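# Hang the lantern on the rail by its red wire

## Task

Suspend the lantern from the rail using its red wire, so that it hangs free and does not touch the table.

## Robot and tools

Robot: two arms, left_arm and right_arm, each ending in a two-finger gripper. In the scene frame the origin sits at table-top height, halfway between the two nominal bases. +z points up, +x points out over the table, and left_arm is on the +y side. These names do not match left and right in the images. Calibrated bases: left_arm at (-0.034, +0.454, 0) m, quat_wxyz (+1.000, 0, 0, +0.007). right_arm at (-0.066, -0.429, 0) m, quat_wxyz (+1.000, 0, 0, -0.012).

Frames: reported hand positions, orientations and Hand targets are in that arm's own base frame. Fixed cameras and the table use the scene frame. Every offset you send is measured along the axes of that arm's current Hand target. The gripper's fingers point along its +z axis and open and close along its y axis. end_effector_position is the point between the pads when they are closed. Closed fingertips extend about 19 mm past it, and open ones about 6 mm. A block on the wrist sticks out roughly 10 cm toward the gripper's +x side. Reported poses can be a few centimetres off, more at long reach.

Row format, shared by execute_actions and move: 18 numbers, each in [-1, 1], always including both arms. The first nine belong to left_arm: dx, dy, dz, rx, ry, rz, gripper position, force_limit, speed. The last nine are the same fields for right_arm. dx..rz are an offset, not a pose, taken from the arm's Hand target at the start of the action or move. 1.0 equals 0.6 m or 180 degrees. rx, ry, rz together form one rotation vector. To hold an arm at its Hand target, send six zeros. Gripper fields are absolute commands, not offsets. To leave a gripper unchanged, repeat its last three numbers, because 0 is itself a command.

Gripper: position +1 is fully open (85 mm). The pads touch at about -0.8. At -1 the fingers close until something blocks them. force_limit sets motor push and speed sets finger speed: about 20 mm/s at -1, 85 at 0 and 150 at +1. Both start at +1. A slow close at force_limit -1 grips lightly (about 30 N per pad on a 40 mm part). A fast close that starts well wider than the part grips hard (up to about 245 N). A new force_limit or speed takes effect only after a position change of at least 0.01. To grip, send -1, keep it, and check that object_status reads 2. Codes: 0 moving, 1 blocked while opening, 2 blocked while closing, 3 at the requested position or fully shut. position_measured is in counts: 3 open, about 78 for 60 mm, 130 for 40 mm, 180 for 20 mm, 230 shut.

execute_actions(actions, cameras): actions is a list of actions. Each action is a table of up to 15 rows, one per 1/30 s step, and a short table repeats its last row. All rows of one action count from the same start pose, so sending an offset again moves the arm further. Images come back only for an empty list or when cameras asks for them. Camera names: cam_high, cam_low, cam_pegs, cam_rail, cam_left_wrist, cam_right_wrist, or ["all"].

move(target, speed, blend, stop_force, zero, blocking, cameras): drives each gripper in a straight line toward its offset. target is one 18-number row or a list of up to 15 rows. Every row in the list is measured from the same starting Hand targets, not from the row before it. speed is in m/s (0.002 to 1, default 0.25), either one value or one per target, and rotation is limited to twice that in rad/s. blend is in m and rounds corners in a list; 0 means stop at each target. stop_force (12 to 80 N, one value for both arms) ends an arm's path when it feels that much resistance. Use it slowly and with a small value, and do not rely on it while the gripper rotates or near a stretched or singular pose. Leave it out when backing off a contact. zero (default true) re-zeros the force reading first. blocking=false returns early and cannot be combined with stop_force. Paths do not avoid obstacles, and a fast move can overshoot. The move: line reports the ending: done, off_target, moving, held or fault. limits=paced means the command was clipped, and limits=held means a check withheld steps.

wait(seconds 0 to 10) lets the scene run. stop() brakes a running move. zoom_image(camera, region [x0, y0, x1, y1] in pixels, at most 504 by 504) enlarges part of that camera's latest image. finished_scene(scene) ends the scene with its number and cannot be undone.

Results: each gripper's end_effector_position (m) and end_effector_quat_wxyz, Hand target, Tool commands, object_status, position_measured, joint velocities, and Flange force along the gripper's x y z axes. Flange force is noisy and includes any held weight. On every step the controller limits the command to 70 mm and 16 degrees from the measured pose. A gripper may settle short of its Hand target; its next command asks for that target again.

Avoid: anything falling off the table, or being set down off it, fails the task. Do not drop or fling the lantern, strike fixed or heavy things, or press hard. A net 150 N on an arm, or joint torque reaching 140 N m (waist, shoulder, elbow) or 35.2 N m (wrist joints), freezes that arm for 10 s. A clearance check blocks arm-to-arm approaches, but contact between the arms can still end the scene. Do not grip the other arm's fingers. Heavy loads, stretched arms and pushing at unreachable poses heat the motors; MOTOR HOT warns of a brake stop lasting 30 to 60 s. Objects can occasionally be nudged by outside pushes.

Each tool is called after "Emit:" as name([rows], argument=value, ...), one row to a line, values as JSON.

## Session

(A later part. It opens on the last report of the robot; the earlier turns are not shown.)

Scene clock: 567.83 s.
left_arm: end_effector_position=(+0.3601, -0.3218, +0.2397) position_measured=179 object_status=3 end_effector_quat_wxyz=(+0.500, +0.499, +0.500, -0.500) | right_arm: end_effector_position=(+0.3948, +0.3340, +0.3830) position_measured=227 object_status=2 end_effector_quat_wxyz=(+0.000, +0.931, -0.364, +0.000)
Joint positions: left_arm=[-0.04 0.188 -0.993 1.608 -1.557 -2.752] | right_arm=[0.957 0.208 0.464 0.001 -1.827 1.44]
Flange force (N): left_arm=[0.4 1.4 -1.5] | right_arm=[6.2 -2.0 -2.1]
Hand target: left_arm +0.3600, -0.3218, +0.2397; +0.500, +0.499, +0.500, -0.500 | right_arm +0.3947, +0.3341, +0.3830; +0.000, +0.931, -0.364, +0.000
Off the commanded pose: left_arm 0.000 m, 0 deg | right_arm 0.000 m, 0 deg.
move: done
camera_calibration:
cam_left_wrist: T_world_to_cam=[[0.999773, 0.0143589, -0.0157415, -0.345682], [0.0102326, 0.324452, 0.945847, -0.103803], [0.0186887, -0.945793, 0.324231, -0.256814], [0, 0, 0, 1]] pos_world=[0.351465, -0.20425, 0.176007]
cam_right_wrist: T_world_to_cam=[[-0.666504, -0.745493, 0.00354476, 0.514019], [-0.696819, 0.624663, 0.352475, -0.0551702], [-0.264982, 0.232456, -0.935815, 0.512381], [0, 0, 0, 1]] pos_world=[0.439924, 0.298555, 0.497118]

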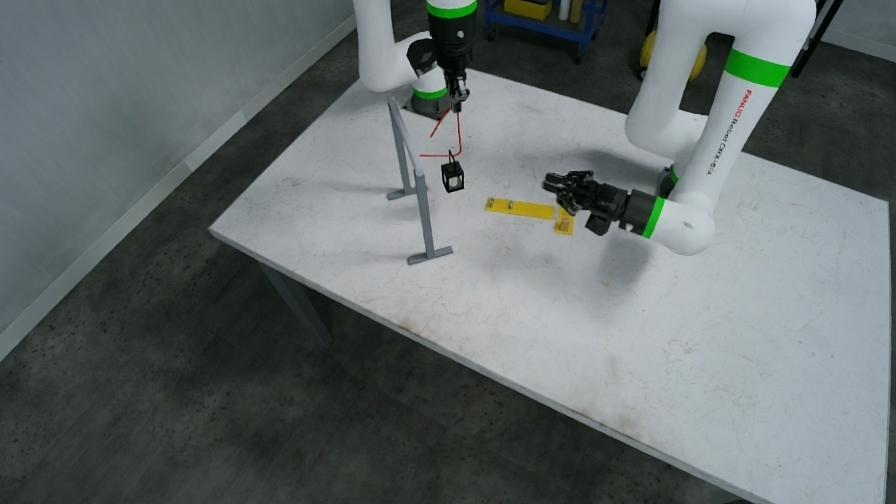

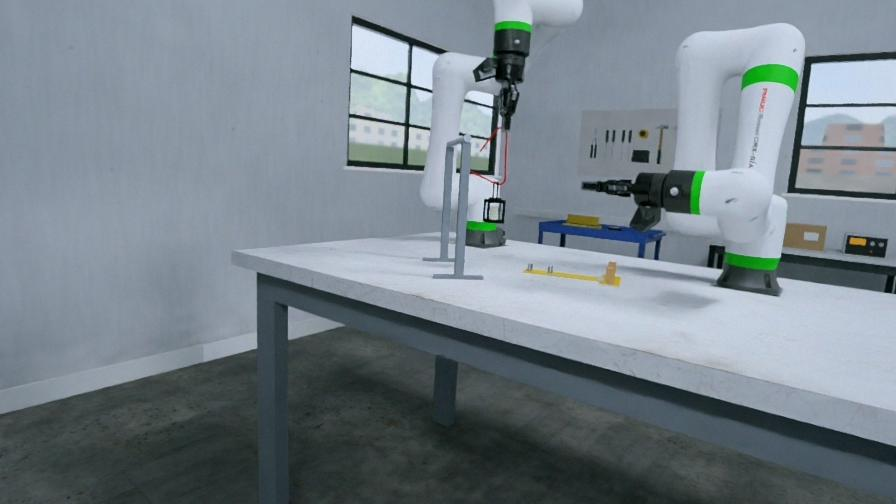

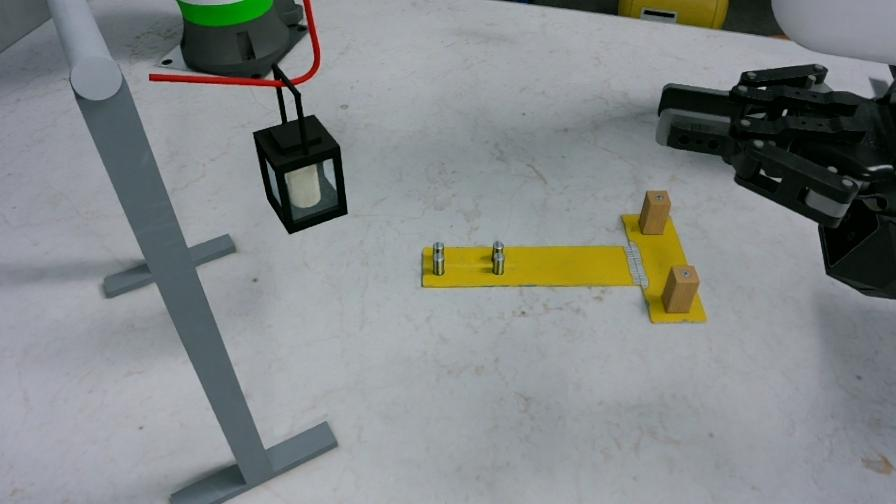

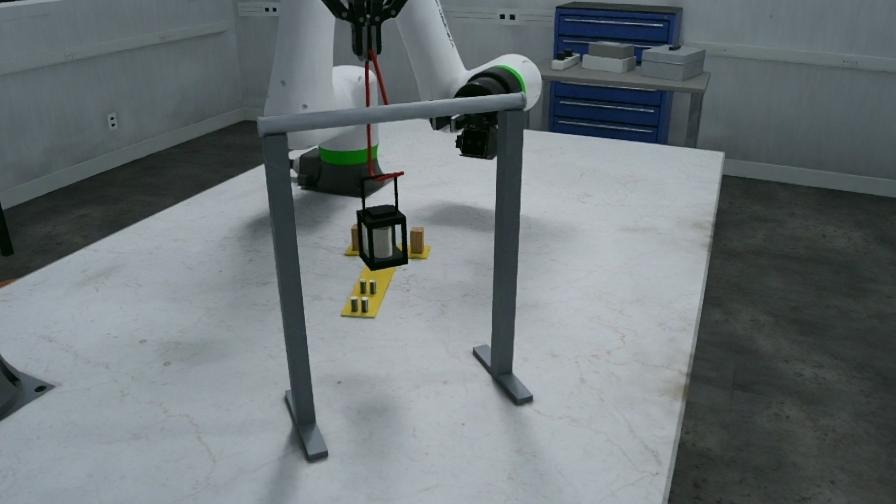

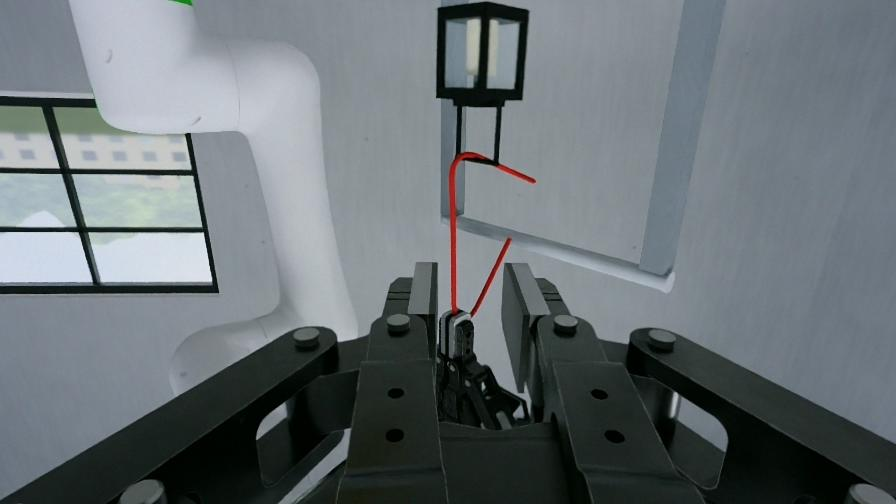

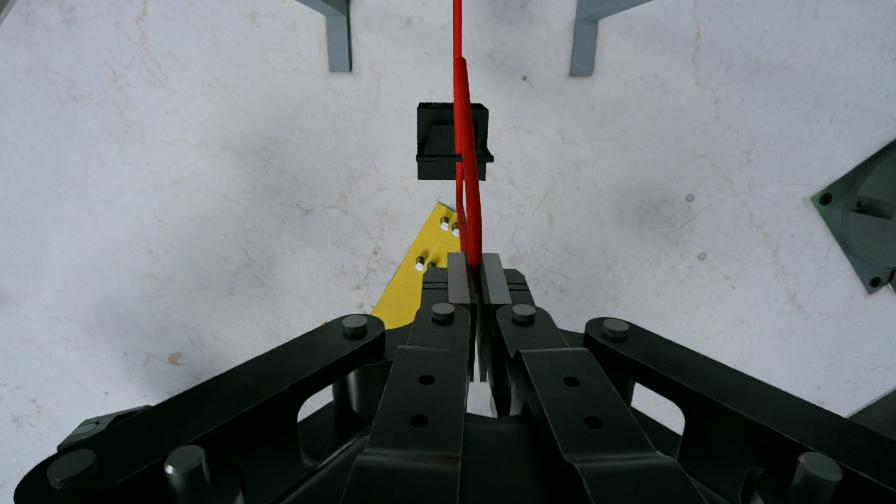

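Emit:
move(target=[0,0,0,0,0,0,-0.4,0.3,-1,0.05,0,-0.0444,0,0,0,-1,0.5,-1], speed=0.04, cameras=["cam_right_wrist","cam_rail","cam_low","cam_pegs"])

Emit:
zoom_image(camera="cam_low", region=[430, 110, 530, 220])

Emit:
zoom_image(camera="cam_rail", region=[250, 20, 530, 300])

Scene clock: 590.37 s.
left_arm: end_effector_position=(+0.3601, -0.3218, +0.2397) position_measured=179 object_status=3 end_effector_quat_wxyz=(+0.500, +0.499, +0.500, -0.500) | right_arm: end_effector_position=(+0.4168, +0.3137, +0.4097) position_measured=227 object_status=2 end_effector_quat_wxyz=(+0.000, +0.931, -0.364, +0.000)
Joint positions: left_arm=[-0.04 0.188 -0.993 1.608 -1.557 -2.752] | right_arm=[0.897 0.242 0.571 0.001 -1.899 1.5]
Flange force (N): left_arm=[0.9 1.8 -1.8] | right_arm=[5.9 -0.9 -1.9]
Hand target: left_arm +0.3600, -0.3218, +0.2397; +0.500, +0.499, +0.500, -0.500 | right_arm +0.4168, +0.3138, +0.4097; +0.000, +0.931, -0.364, +0.000
Off the commanded pose: left_arm 0.000 m, 0 deg | right_arm 0.000 m, 0 deg.
move: done
camera_calibration:
cam_right_wrist: T_world_to_cam=[[-0.666454, -0.745538, 0.00351115, 0.513461], [-0.696825, 0.624568, 0.352632, -0.0365886], [-0.265093, 0.232566, -0.935756, 0.547813], [0, 0, 0, 1]] pos_world=[0.461924, 0.278254, 0.523718]
Images, in order (width x height): cam_low 896x504, cam_pegs 896x504, cam_rail 896x504, cam_right_wrist 896x504.

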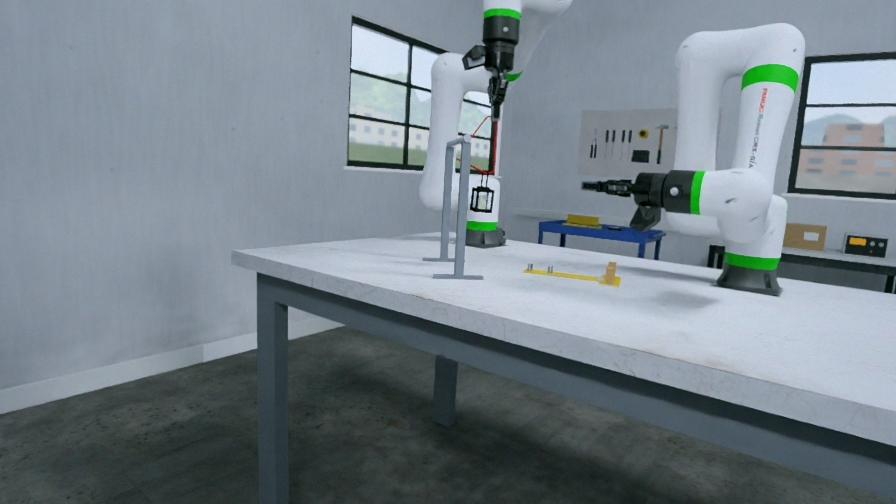

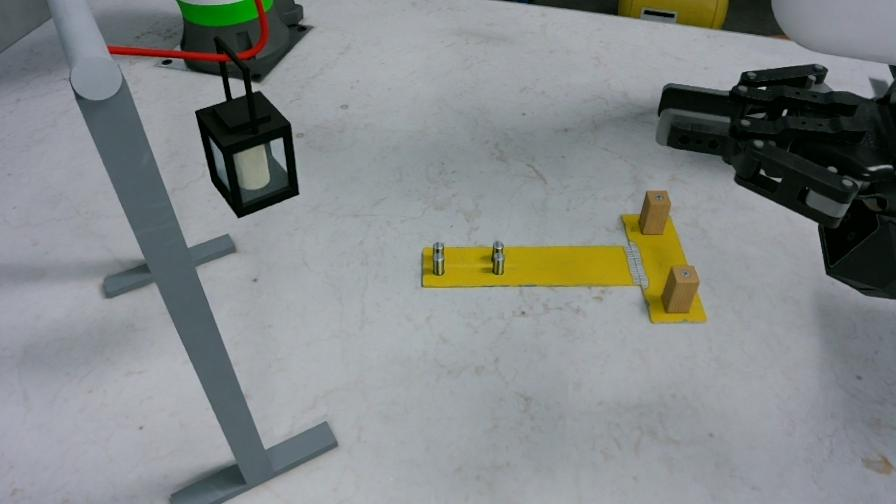

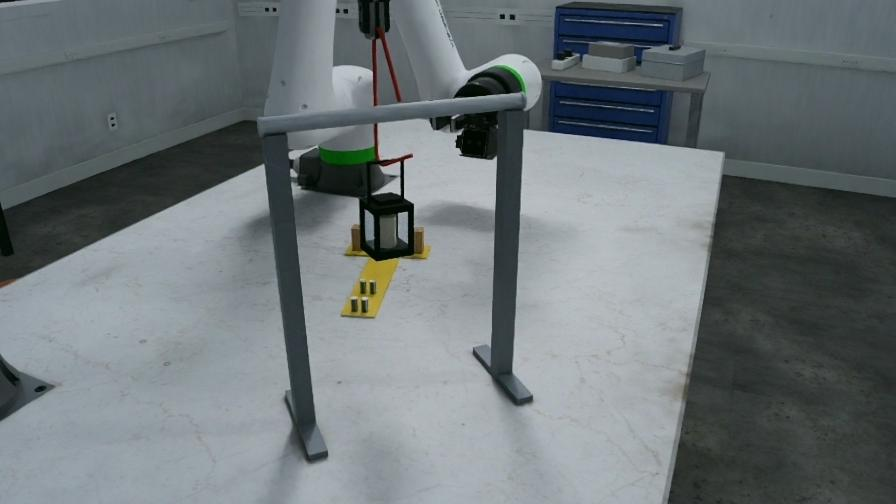

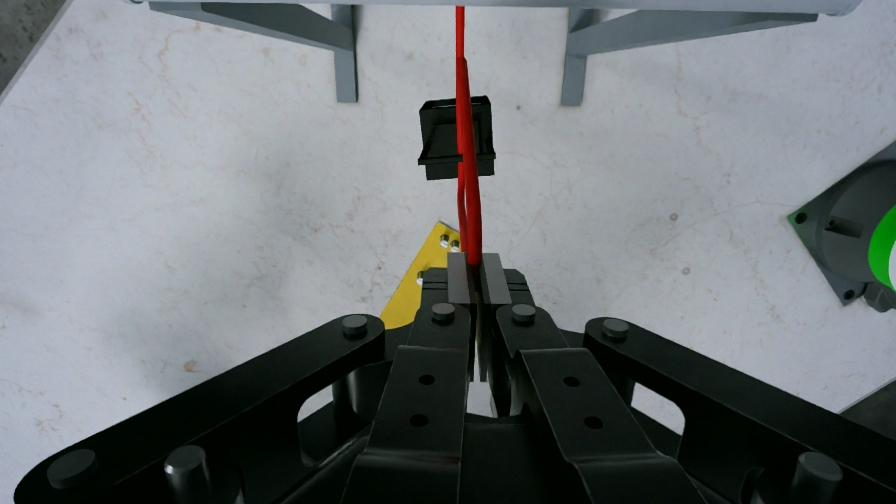

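Scaled by 4.582.

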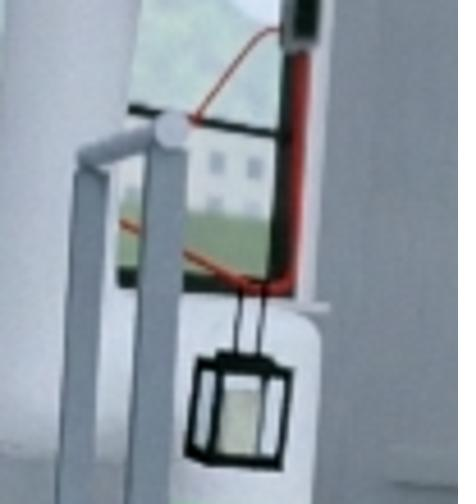

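Scaled by 1.800.

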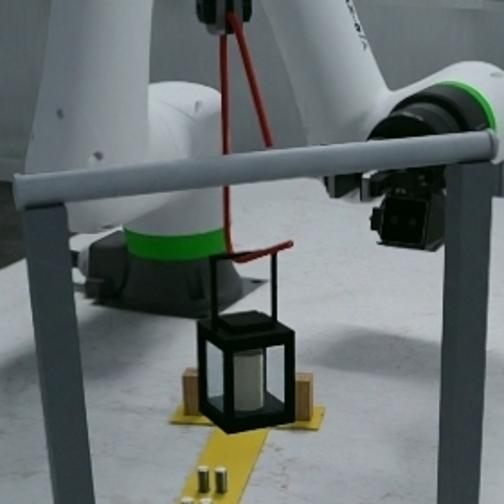

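Emit:
move([
  [0,0,0,0,0,0,-0.4,0.3,-1,0.005,0,-0.0172,0,0,0,-1,0.5,-1],
  [0,0,0,0,0,0,-0.4,0.3,-1,0.0883,0,-0.0172,0,0,0,-1,0.5,-1],
], speed=0.04, blend=[0.003,0], cameras=["cam_right_wrist","cam_rail","cam_low","cam_pegs"])

Emit:
zoom_image(camera="cam_low", region=[430, 110, 530, 220])

Emit:
zoom_image(camera="cam_rail", region=[250, 20, 530, 300])

Scene clock: 604.37 s.
left_arm: end_effector_position=(+0.3601, -0.3218, +0.2397) position_measured=179 object_status=3 end_effector_quat_wxyz=(+0.500, +0.499, +0.500, -0.500) | right_arm: end_effector_position=(+0.4557, +0.2778, +0.4200) position_measured=227 object_status=2 end_effector_quat_wxyz=(+0.000, +0.931, -0.364, +0.000)
Joint positions: left_arm=[-0.04 0.188 -0.993 1.608 -1.557 -2.752] | right_arm=[0.794 0.287 0.654 0 -1.937 1.603]
Flange force (N): left_arm=[0.7 1.6 -2.8] | right_arm=[6.1 -0.7 -2.0]
Hand target: left_arm +0.3600, -0.3218, +0.2397; +0.500, +0.499, +0.500, -0.500 | right_arm +0.4557, +0.2779, +0.4200; +0.000, +0.931, -0.364, +0.000
Off the commanded pose: left_arm 0.000 m, 0 deg | right_arm 0.000 m, 0 deg.
move: done
camera_calibration:
cam_right_wrist: T_world_to_cam=[[-0.666454, -0.745538, 0.00351115, 0.512652], [-0.696825, 0.624568, 0.352632, 0.00934223], [-0.265093, 0.232566, -0.935756, 0.576232], [0, 0, 0, 1]] pos_world=[0.500924, 0.242354, 0.534118]
Images, in order (width x height): cam_low 896x504, cam_pegs 896x504, cam_rail 896x504, cam_right_wrist 896x504.

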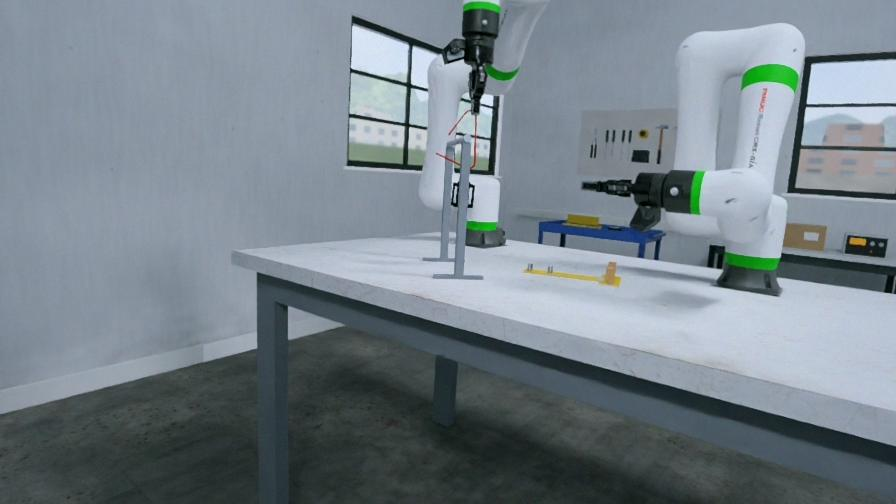

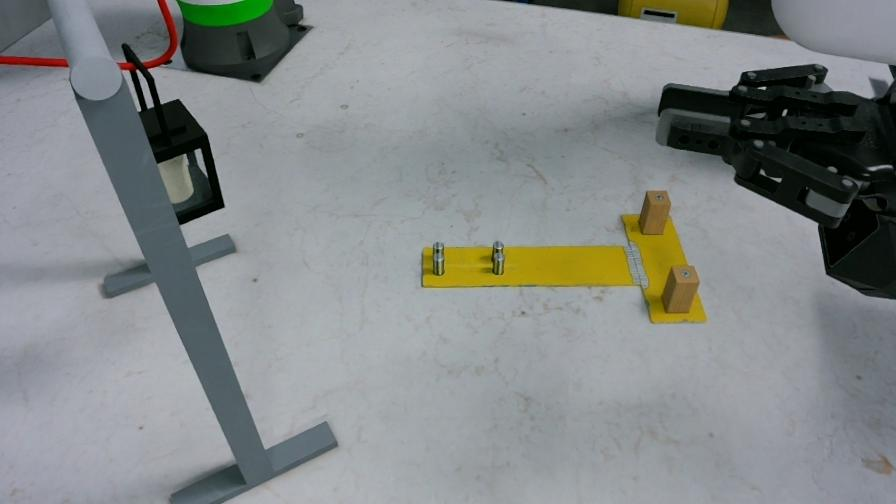

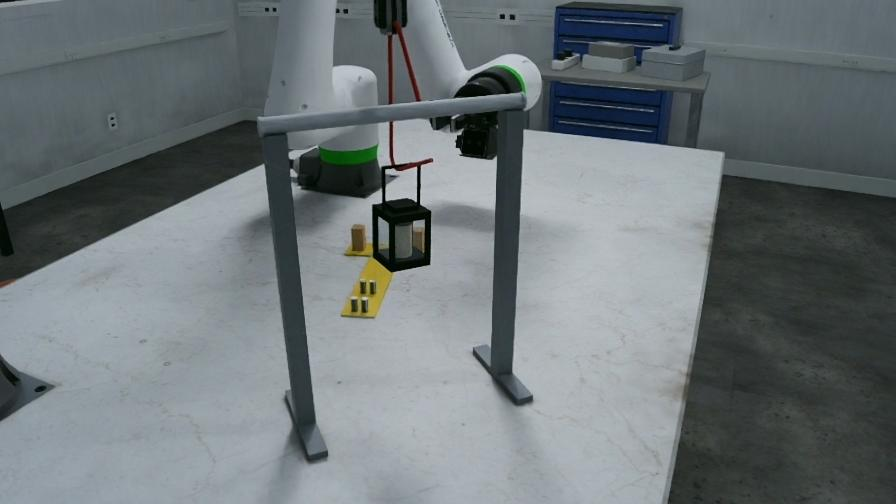

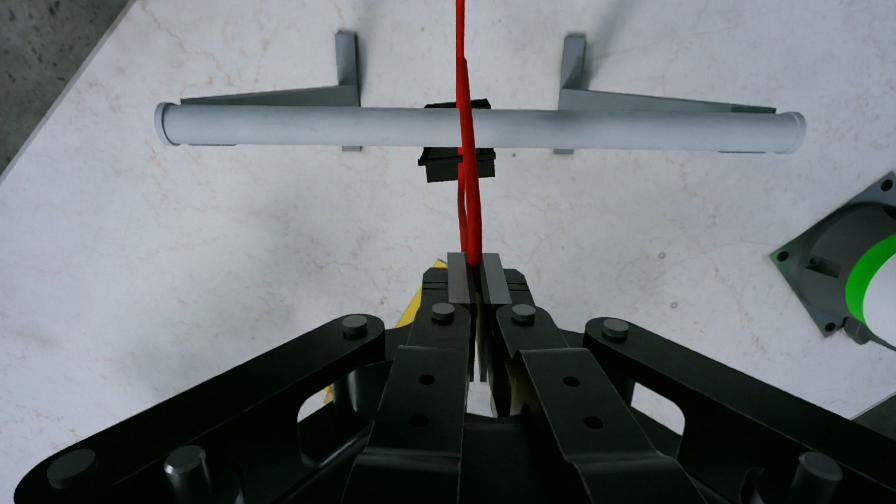

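Scaled by 4.582.

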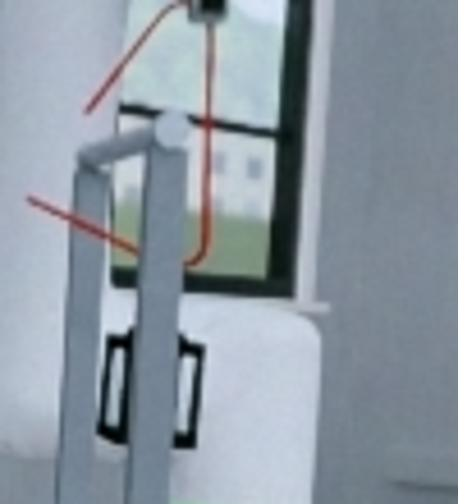

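Scaled by 1.800.

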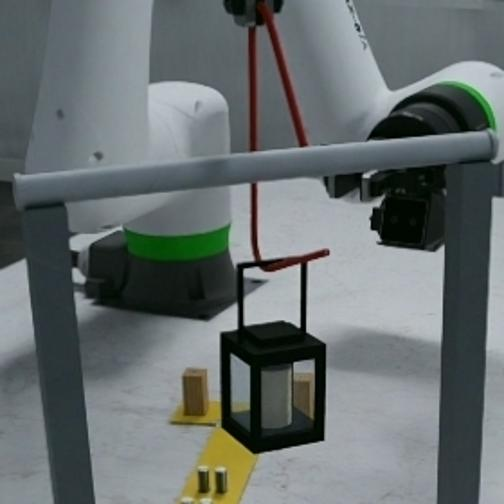

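Emit:
move([
  [0,0,0,0,0,0,-0.4,0.3,-1,0.0367,0,0.0417,0,0,0,-1,0.5,-1],
  [0,0,0,0,0,0,-0.4,0.3,-1,0.0533,0,0.08,0,0,0,-1,0.5,-1],
], speed=0.03, blend=[0.005,0], cameras=["cam_right_wrist","cam_rail","cam_low"])

Emit:
zoom_image(camera="cam_low", region=[430, 110, 530, 220])

Emit:
zoom_image(camera="cam_rail", region=[310, 20, 490, 200])

Scene clock: 613.57 s.
left_arm: end_effector_position=(+0.3601, -0.3218, +0.2397) position_measured=179 object_status=3 end_effector_quat_wxyz=(+0.500, +0.499, +0.500, -0.500) | right_arm: end_effector_position=(+0.4792, +0.2562, +0.3720) position_measured=227 object_status=2 end_effector_quat_wxyz=(+0.000, +0.931, -0.364, +0.000)
Joint positions: left_arm=[-0.04 0.188 -0.993 1.608 -1.557 -2.752] | right_arm=[0.733 0.273 0.518 0 -1.816 1.664]
Flange force (N): left_arm=[0.5 1.8 -1.8] | right_arm=[6.2 -0.7 -2.3]
Hand target: left_arm +0.3600, -0.3218, +0.2397; +0.500, +0.499, +0.500, -0.500 | right_arm +0.4793, +0.2562, +0.3720; +0.000, +0.931, -0.364, +0.000
Off the commanded pose: left_arm 0.000 m, 0 deg | right_arm 0.000 m, 0 deg.
move: done
camera_calibration:
cam_right_wrist: T_world_to_cam=[[-0.666473, -0.745521, 0.00344134, 0.512344], [-0.696809, 0.624554, 0.35269, 0.0561632], [-0.265087, 0.232661, -0.935734, 0.542558], [0, 0, 0, 1]] pos_world=[0.524424, 0.220655, 0.486118]
Images, in order (width x height): cam_low 896x504, cam_rail 896x504, cam_right_wrist 896x504.

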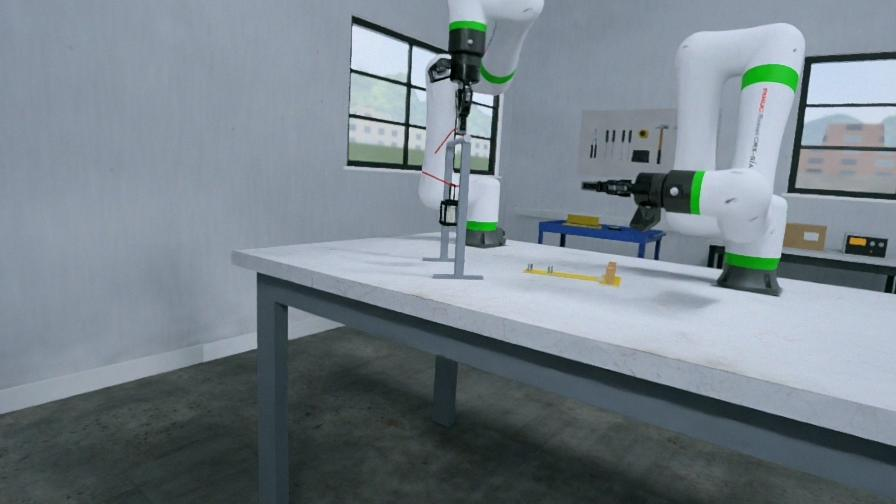

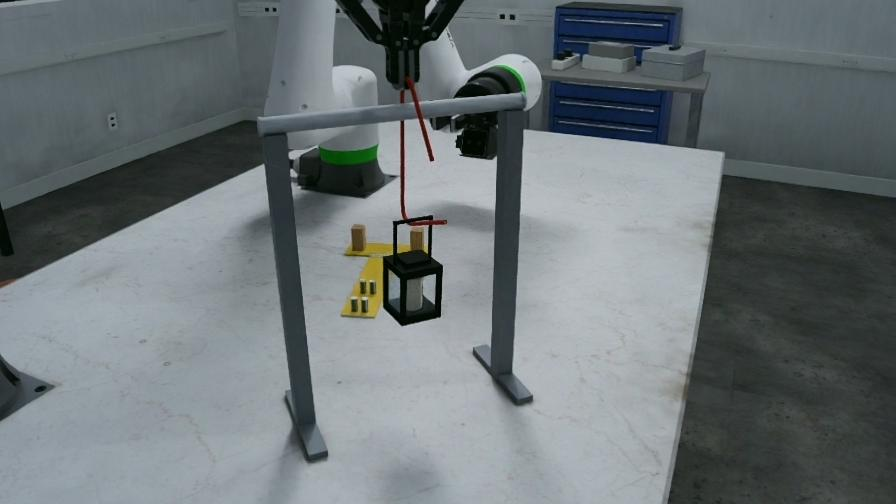

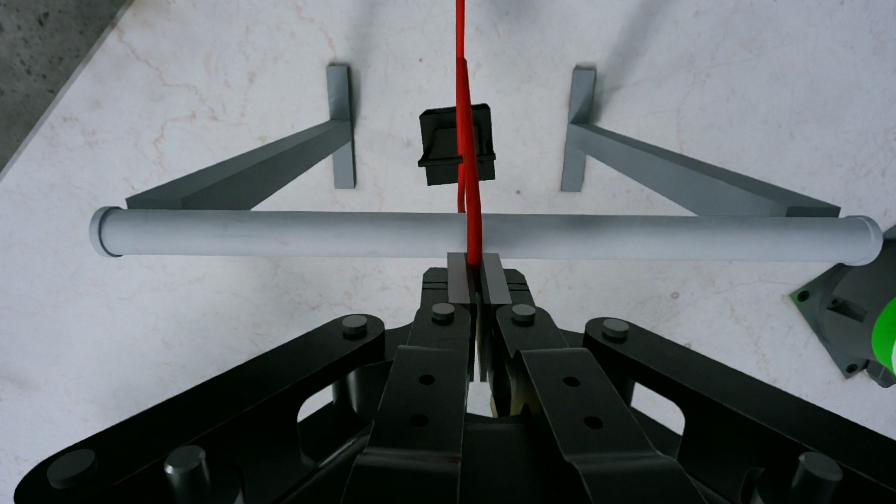

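Scaled by 4.582.

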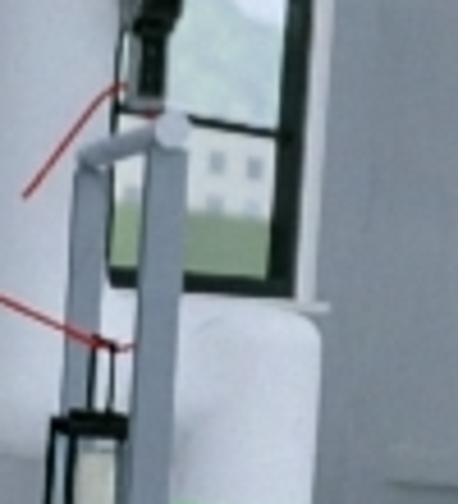

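Scaled by 2.800.

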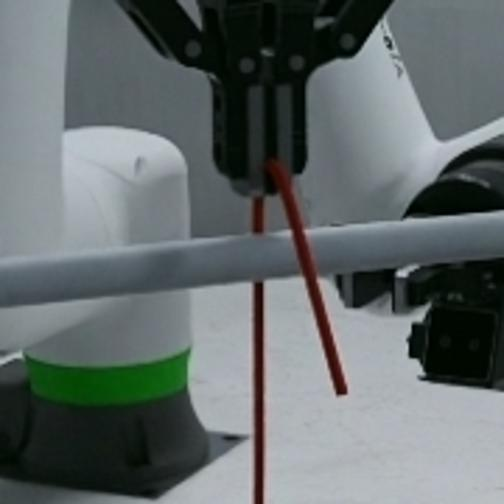

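Emit:
move(target=[0,0,0,0,0,0,-0.4,0.3,-1,0.0067,0,0.0133,0,0,0,-1,0.5,-1], speed=0.02)

Emit:
move(target=[0,0,0,0,0,0,-0.4,0.3,-1,0,0,0.02,0,0,0,-1,0.5,-1], speed=0.004, stop_force=12, cameras=["cam_right_wrist","cam_rail","cam_low"])

Emit:
zoom_image(camera="cam_low", region=[430, 110, 530, 220])

Emit:
zoom_image(camera="cam_rail", region=[310, 20, 490, 200])

Scene clock: 619.43 s.
left_arm: end_effector_position=(+0.3601, -0.3218, +0.2397) position_measured=179 object_status=3 end_effector_quat_wxyz=(+0.500, +0.499, +0.500, -0.500) | right_arm: end_effector_position=(+0.4822, +0.2534, +0.3641) position_measured=227 object_status=2 end_effector_quat_wxyz=(+0.000, +0.931, -0.364, +0.000)
Joint positions: left_arm=[-0.04 0.188 -0.993 1.608 -1.557 -2.752] | right_arm=[0.725 0.271 0.497 0 -1.796 1.672]
Flange force (N): left_arm=[1.4 2.4 -2.0] | right_arm=[-8.6 0.0 -16.7]
Hand target: left_arm +0.3600, -0.3218, +0.2397; +0.500, +0.499, +0.500, -0.500 | right_arm +0.4822, +0.2535, +0.3640; +0.000, +0.931, -0.364, +0.000
Off the commanded pose: left_arm 0.000 m, 0 deg | right_arm 0.000 m, 0 deg.
move: done

Scene clock: 620.93 s.
left_arm: end_effector_position=(+0.3601, -0.3218, +0.2397) position_measured=179 object_status=3 end_effector_quat_wxyz=(+0.500, +0.499, +0.500, -0.500) | right_arm: end_effector_position=(+0.4822, +0.2534, +0.3602) position_measured=227 object_status=2 end_effector_quat_wxyz=(+0.000, +0.931, -0.364, +0.000)
Joint positions: left_arm=[-0.04 0.188 -0.993 1.608 -1.557 -2.752] | right_arm=[0.725 0.269 0.485 0 -1.787 1.672]
Flange force (N): left_arm=[0.8 1.8 -2.5] | right_arm=[-17.8 0.7 -29.9]
Hand target: left_arm +0.3600, -0.3218, +0.2397; +0.500, +0.499, +0.500, -0.500 | right_arm +0.4822, +0.2535, +0.3602; +0.000, +0.931, -0.364, +0.000 (not the last commanded pose)
Off the commanded pose: left_arm 0.000 m, 0 deg | right_arm 0.008 m, 0 deg.
move: contact (right_arm)
camera_calibration:
cam_right_wrist: T_world_to_cam=[[-0.666473, -0.745521, 0.00344134, 0.512305], [-0.696809, 0.624554, 0.35269, 0.064032], [-0.265087, 0.232661, -0.935734, 0.532913], [0, 0, 0, 1]] pos_world=[0.527324, 0.217955, 0.474318]
Images, in order (width x height): cam_low 896x504, cam_rail 896x504, cam_right_wrist 896x504.

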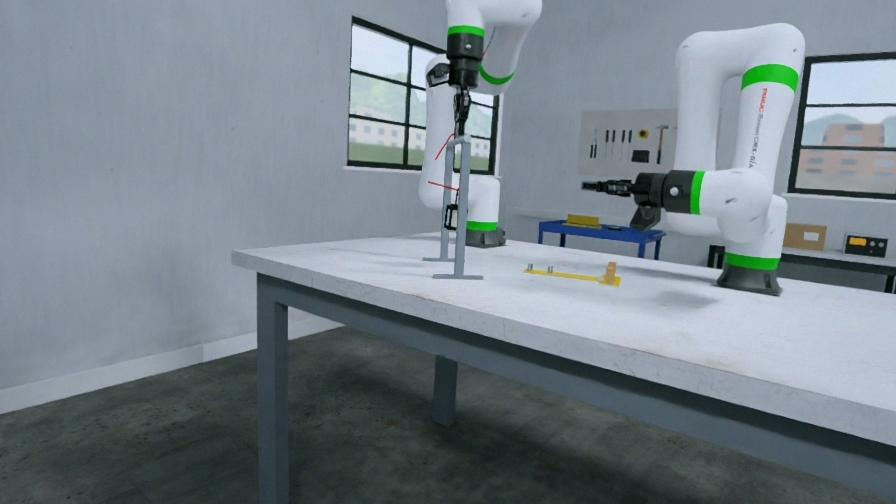

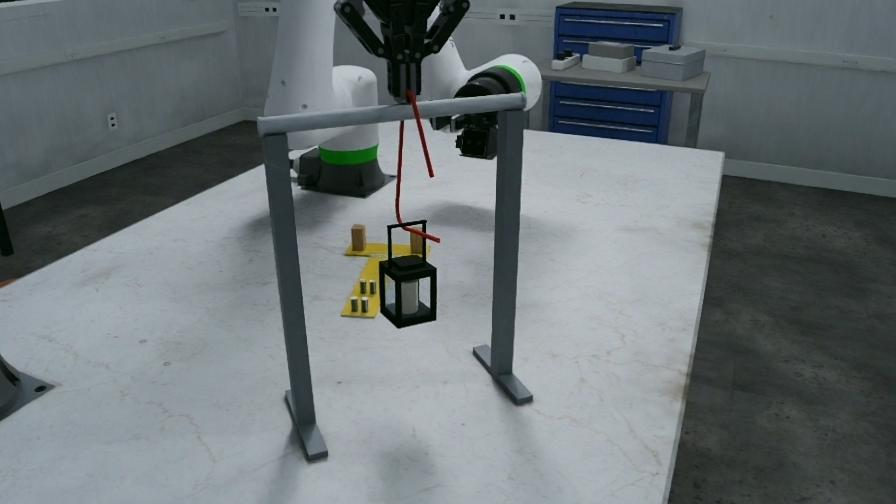

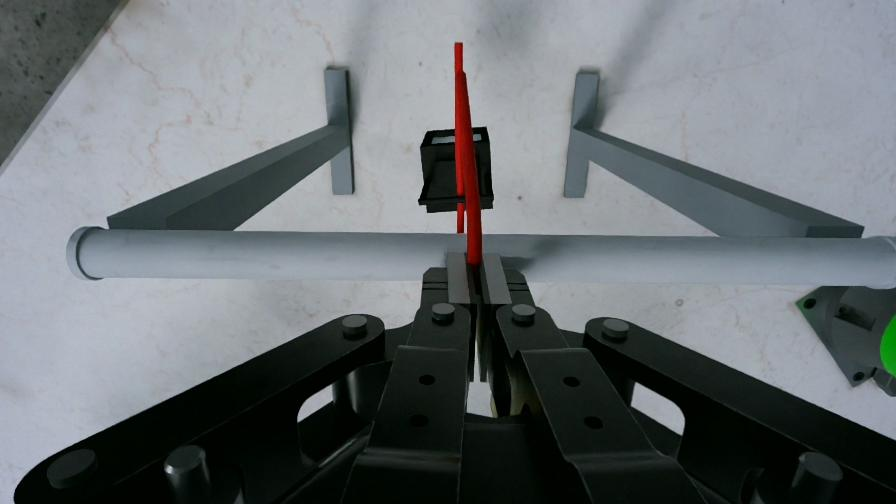

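Scaled by 4.582.

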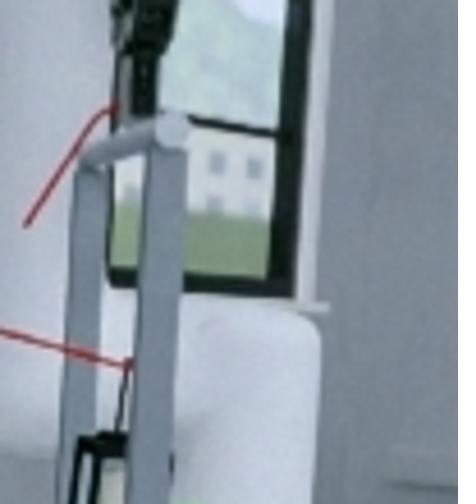

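Scaled by 2.800.

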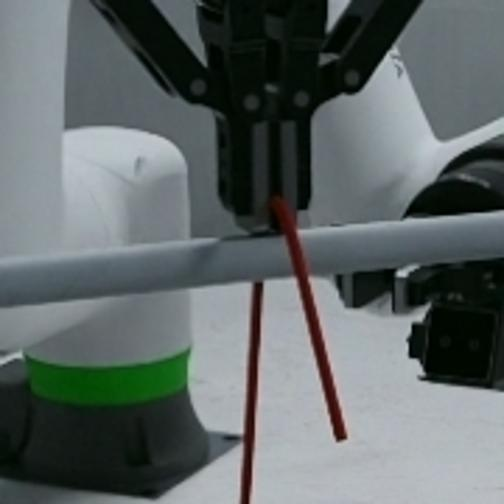

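Emit:
move([
  [0,0,0,0,0,0,-0.4,0.3,-1,0,0,-0.008,0,0,0,-1,0.5,-1],
  [0,0,0,0,0,0,-0.4,0.3,-1,-0.012,0,-0.008,0,0,0,-1,0.5,-1],
], speed=0.02, cameras=["cam_right_wrist","cam_rail","cam_low"])

Emit:
zoom_image(camera="cam_low", region=[430, 110, 530, 220])

Emit:
zoom_image(camera="cam_rail", region=[310, 20, 490, 200])

Scene clock: 630.50 s.
left_arm: end_effector_position=(+0.3601, -0.3218, +0.2397) position_measured=179 object_status=3 end_effector_quat_wxyz=(+0.500, +0.499, +0.500, -0.500) | right_arm: end_effector_position=(+0.4769, +0.2583, +0.3650) position_measured=227 object_status=2 end_effector_quat_wxyz=(+0.000, +0.931, -0.364, +0.000)
Joint positions: left_arm=[-0.04 0.188 -0.993 1.608 -1.557 -2.752] | right_arm=[0.739 0.265 0.492 0 -1.797 1.658]
Flange force (N): left_arm=[0.9 2.1 -2.2] | right_arm=[5.7 0.1 -1.9]
Hand target: left_arm +0.3600, -0.3218, +0.2397; +0.500, +0.499, +0.500, -0.500 | right_arm +0.4769, +0.2583, +0.3650; +0.000, +0.931, -0.364, +0.000
Off the commanded pose: left_arm 0.000 m, 0 deg | right_arm 0.000 m, 0 deg.
move: done
camera_calibration:
cam_right_wrist: T_world_to_cam=[[-0.666473, -0.745521, 0.00344134, 0.512475], [-0.696809, 0.624554, 0.35269, 0.0556553], [-0.265087, 0.232661, -0.935734, 0.534886], [0, 0, 0, 1]] pos_world=[0.522124, 0.222855, 0.479118]
Images, in order (width x height): cam_low 896x504, cam_rail 896x504, cam_right_wrist 896x504.

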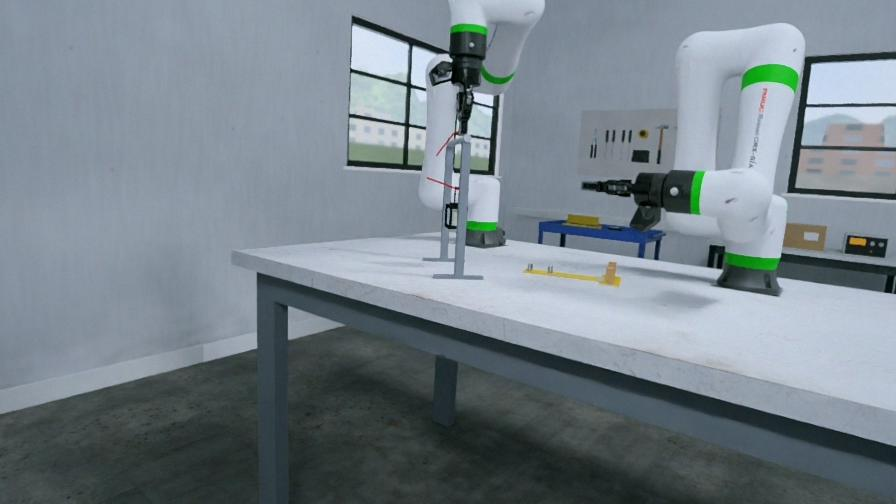

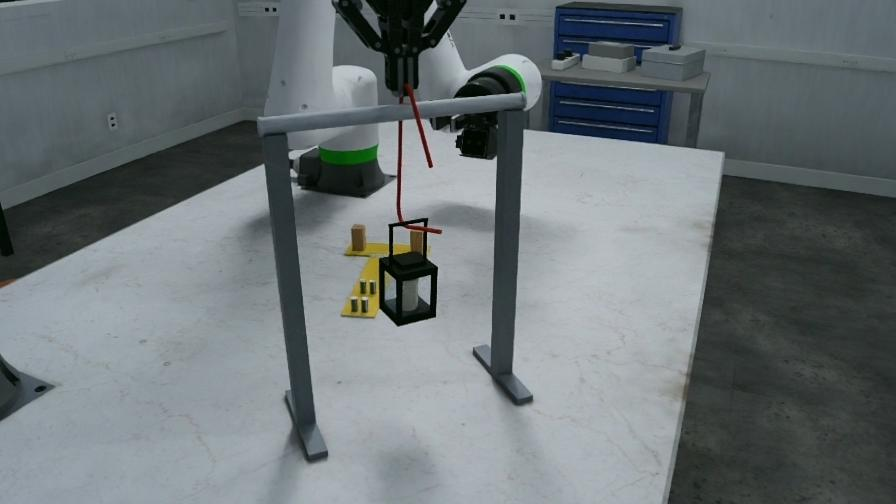

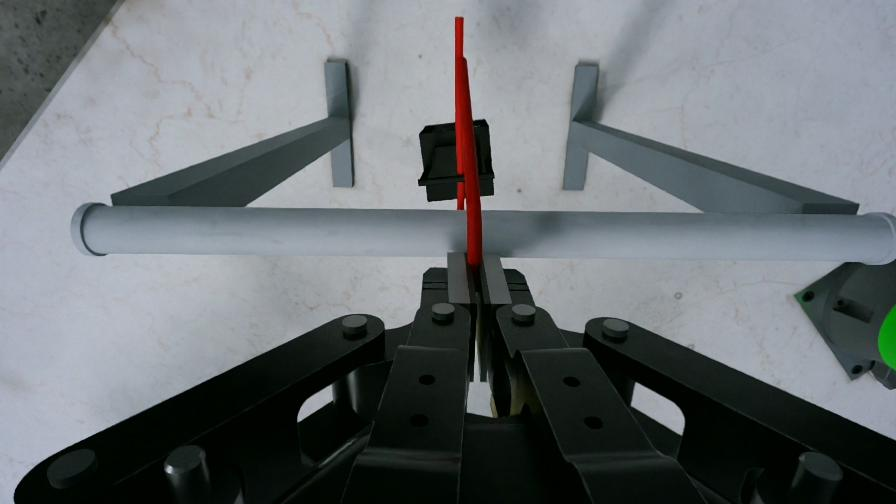

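Scaled by 4.582.

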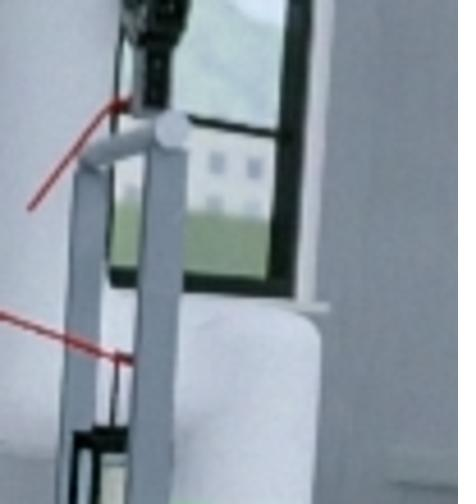

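Scaled by 2.800.

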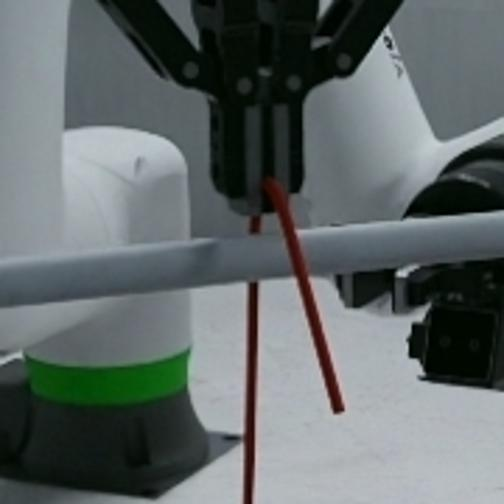

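Emit:
move(target=[0,0,0,0,0,0,-0.4,0.3,-1,0,0,0.02,0,0,0,-1,0.5,-1], speed=0.003, stop_force=12)

Scene clock: 635.60 s.
left_arm: end_effector_position=(+0.3601, -0.3218, +0.2397) position_measured=179 object_status=3 end_effector_quat_wxyz=(+0.500, +0.499, +0.500, -0.500) | right_arm: end_effector_position=(+0.4769, +0.2583, +0.3588) position_measured=227 object_status=2 end_effector_quat_wxyz=(+0.000, +0.931, -0.364, +0.000)
Joint positions: left_arm=[-0.04 0.188 -0.993 1.608 -1.557 -2.752] | right_arm=[0.739 0.261 0.472 0 -1.781 1.658]
Flange force (N): left_arm=[1.0 1.6 -2.2] | right_arm=[3.4 1.1 -15.2]
Hand target: left_arm +0.3600, -0.3218, +0.2397; +0.500, +0.499, +0.500, -0.500 | right_arm +0.4769, +0.2583, +0.3588; +0.000, +0.931, -0.364, +0.000 (not the last commanded pose)
Off the commanded pose: left_arm 0.000 m, 0 deg | right_arm 0.006 m, 0 deg.
move: contact (right_arm)

Emit:
move(target=[0,0,0,0,0,0,-0.4,0.3,-1,0,0,-0.0012,0,0,0,-1,0.5,-1], speed=0.01, cameras=["cam_right_wrist","cam_rail","cam_low"])

Emit:
zoom_image(camera="cam_low", region=[430, 110, 530, 220])

Emit:
zoom_image(camera="cam_rail", region=[310, 20, 490, 200])

Scene clock: 639.20 s.
left_arm: end_effector_position=(+0.3601, -0.3218, +0.2397) position_measured=179 object_status=3 end_effector_quat_wxyz=(+0.500, +0.499, +0.500, -0.500) | right_arm: end_effector_position=(+0.4769, +0.2583, +0.3595) position_measured=227 object_status=2 end_effector_quat_wxyz=(+0.000, +0.931, -0.364, +0.000)
Joint positions: left_arm=[-0.04 0.188 -0.993 1.608 -1.557 -2.752] | right_arm=[0.739 0.262 0.474 0 -1.783 1.658]
Flange force (N): left_arm=[1.4 1.8 -2.6] | right_arm=[5.8 -0.3 -1.6]
Hand target: left_arm +0.3600, -0.3218, +0.2397; +0.500, +0.499, +0.500, -0.500 | right_arm +0.4769, +0.2583, +0.3595; +0.000, +0.931, -0.364, +0.000
Off the commanded pose: left_arm 0.000 m, 0 deg | right_arm 0.000 m, 0 deg.
move: done
camera_calibration:
cam_right_wrist: T_world_to_cam=[[-0.666413, -0.745576, 0.00325925, 0.512495], [-0.696904, 0.62445, 0.352684, 0.0576373], [-0.264988, 0.232762, -0.935737, 0.529546], [0, 0, 0, 1]] pos_world=[0.522024, 0.222854, 0.473517]
Images, in order (width x height): cam_low 896x504, cam_rail 896x504, cam_right_wrist 896x504.

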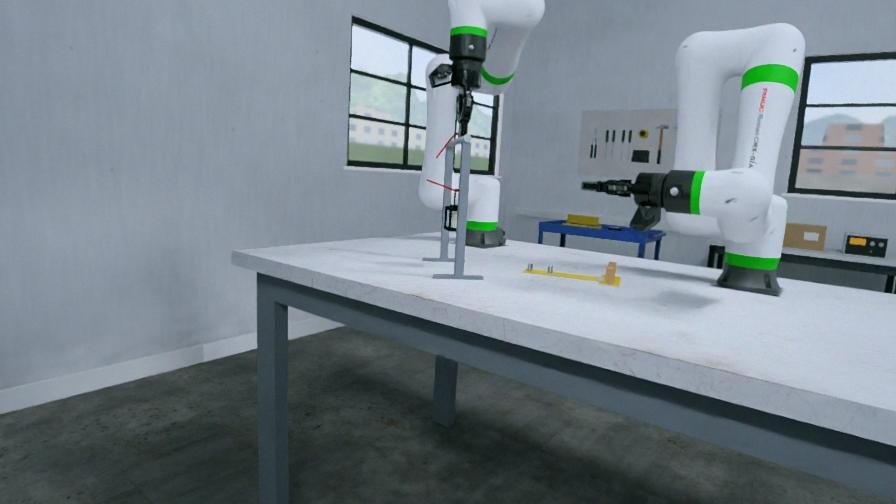

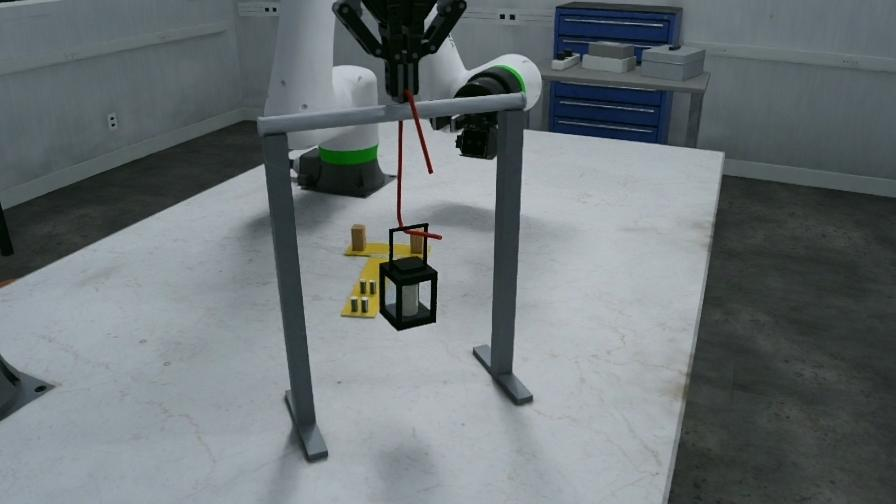

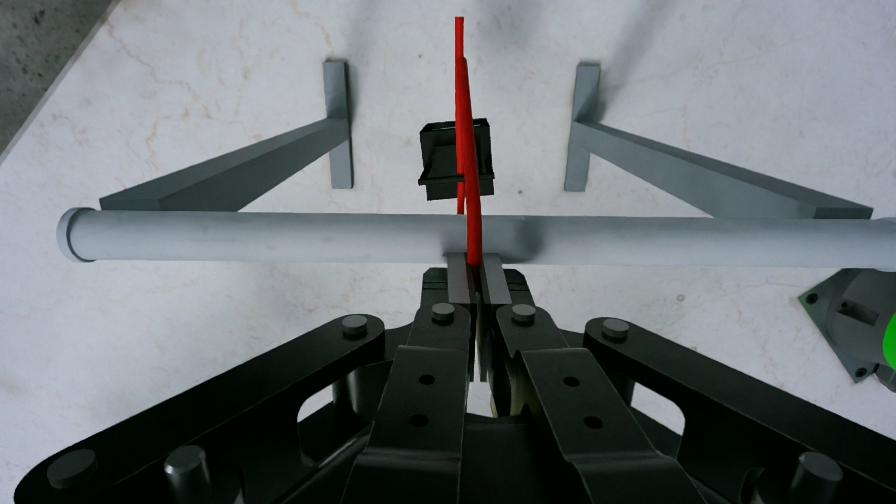

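Scaled by 4.582.

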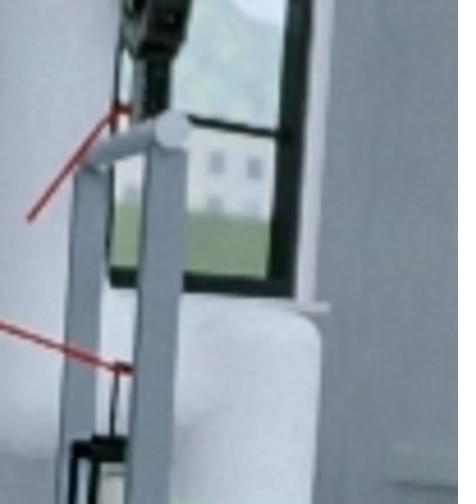

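Scaled by 2.800.

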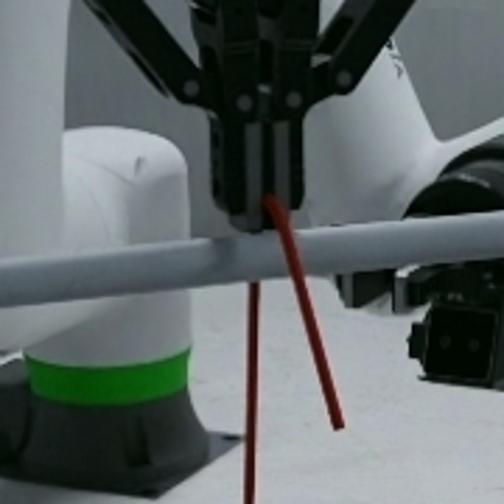

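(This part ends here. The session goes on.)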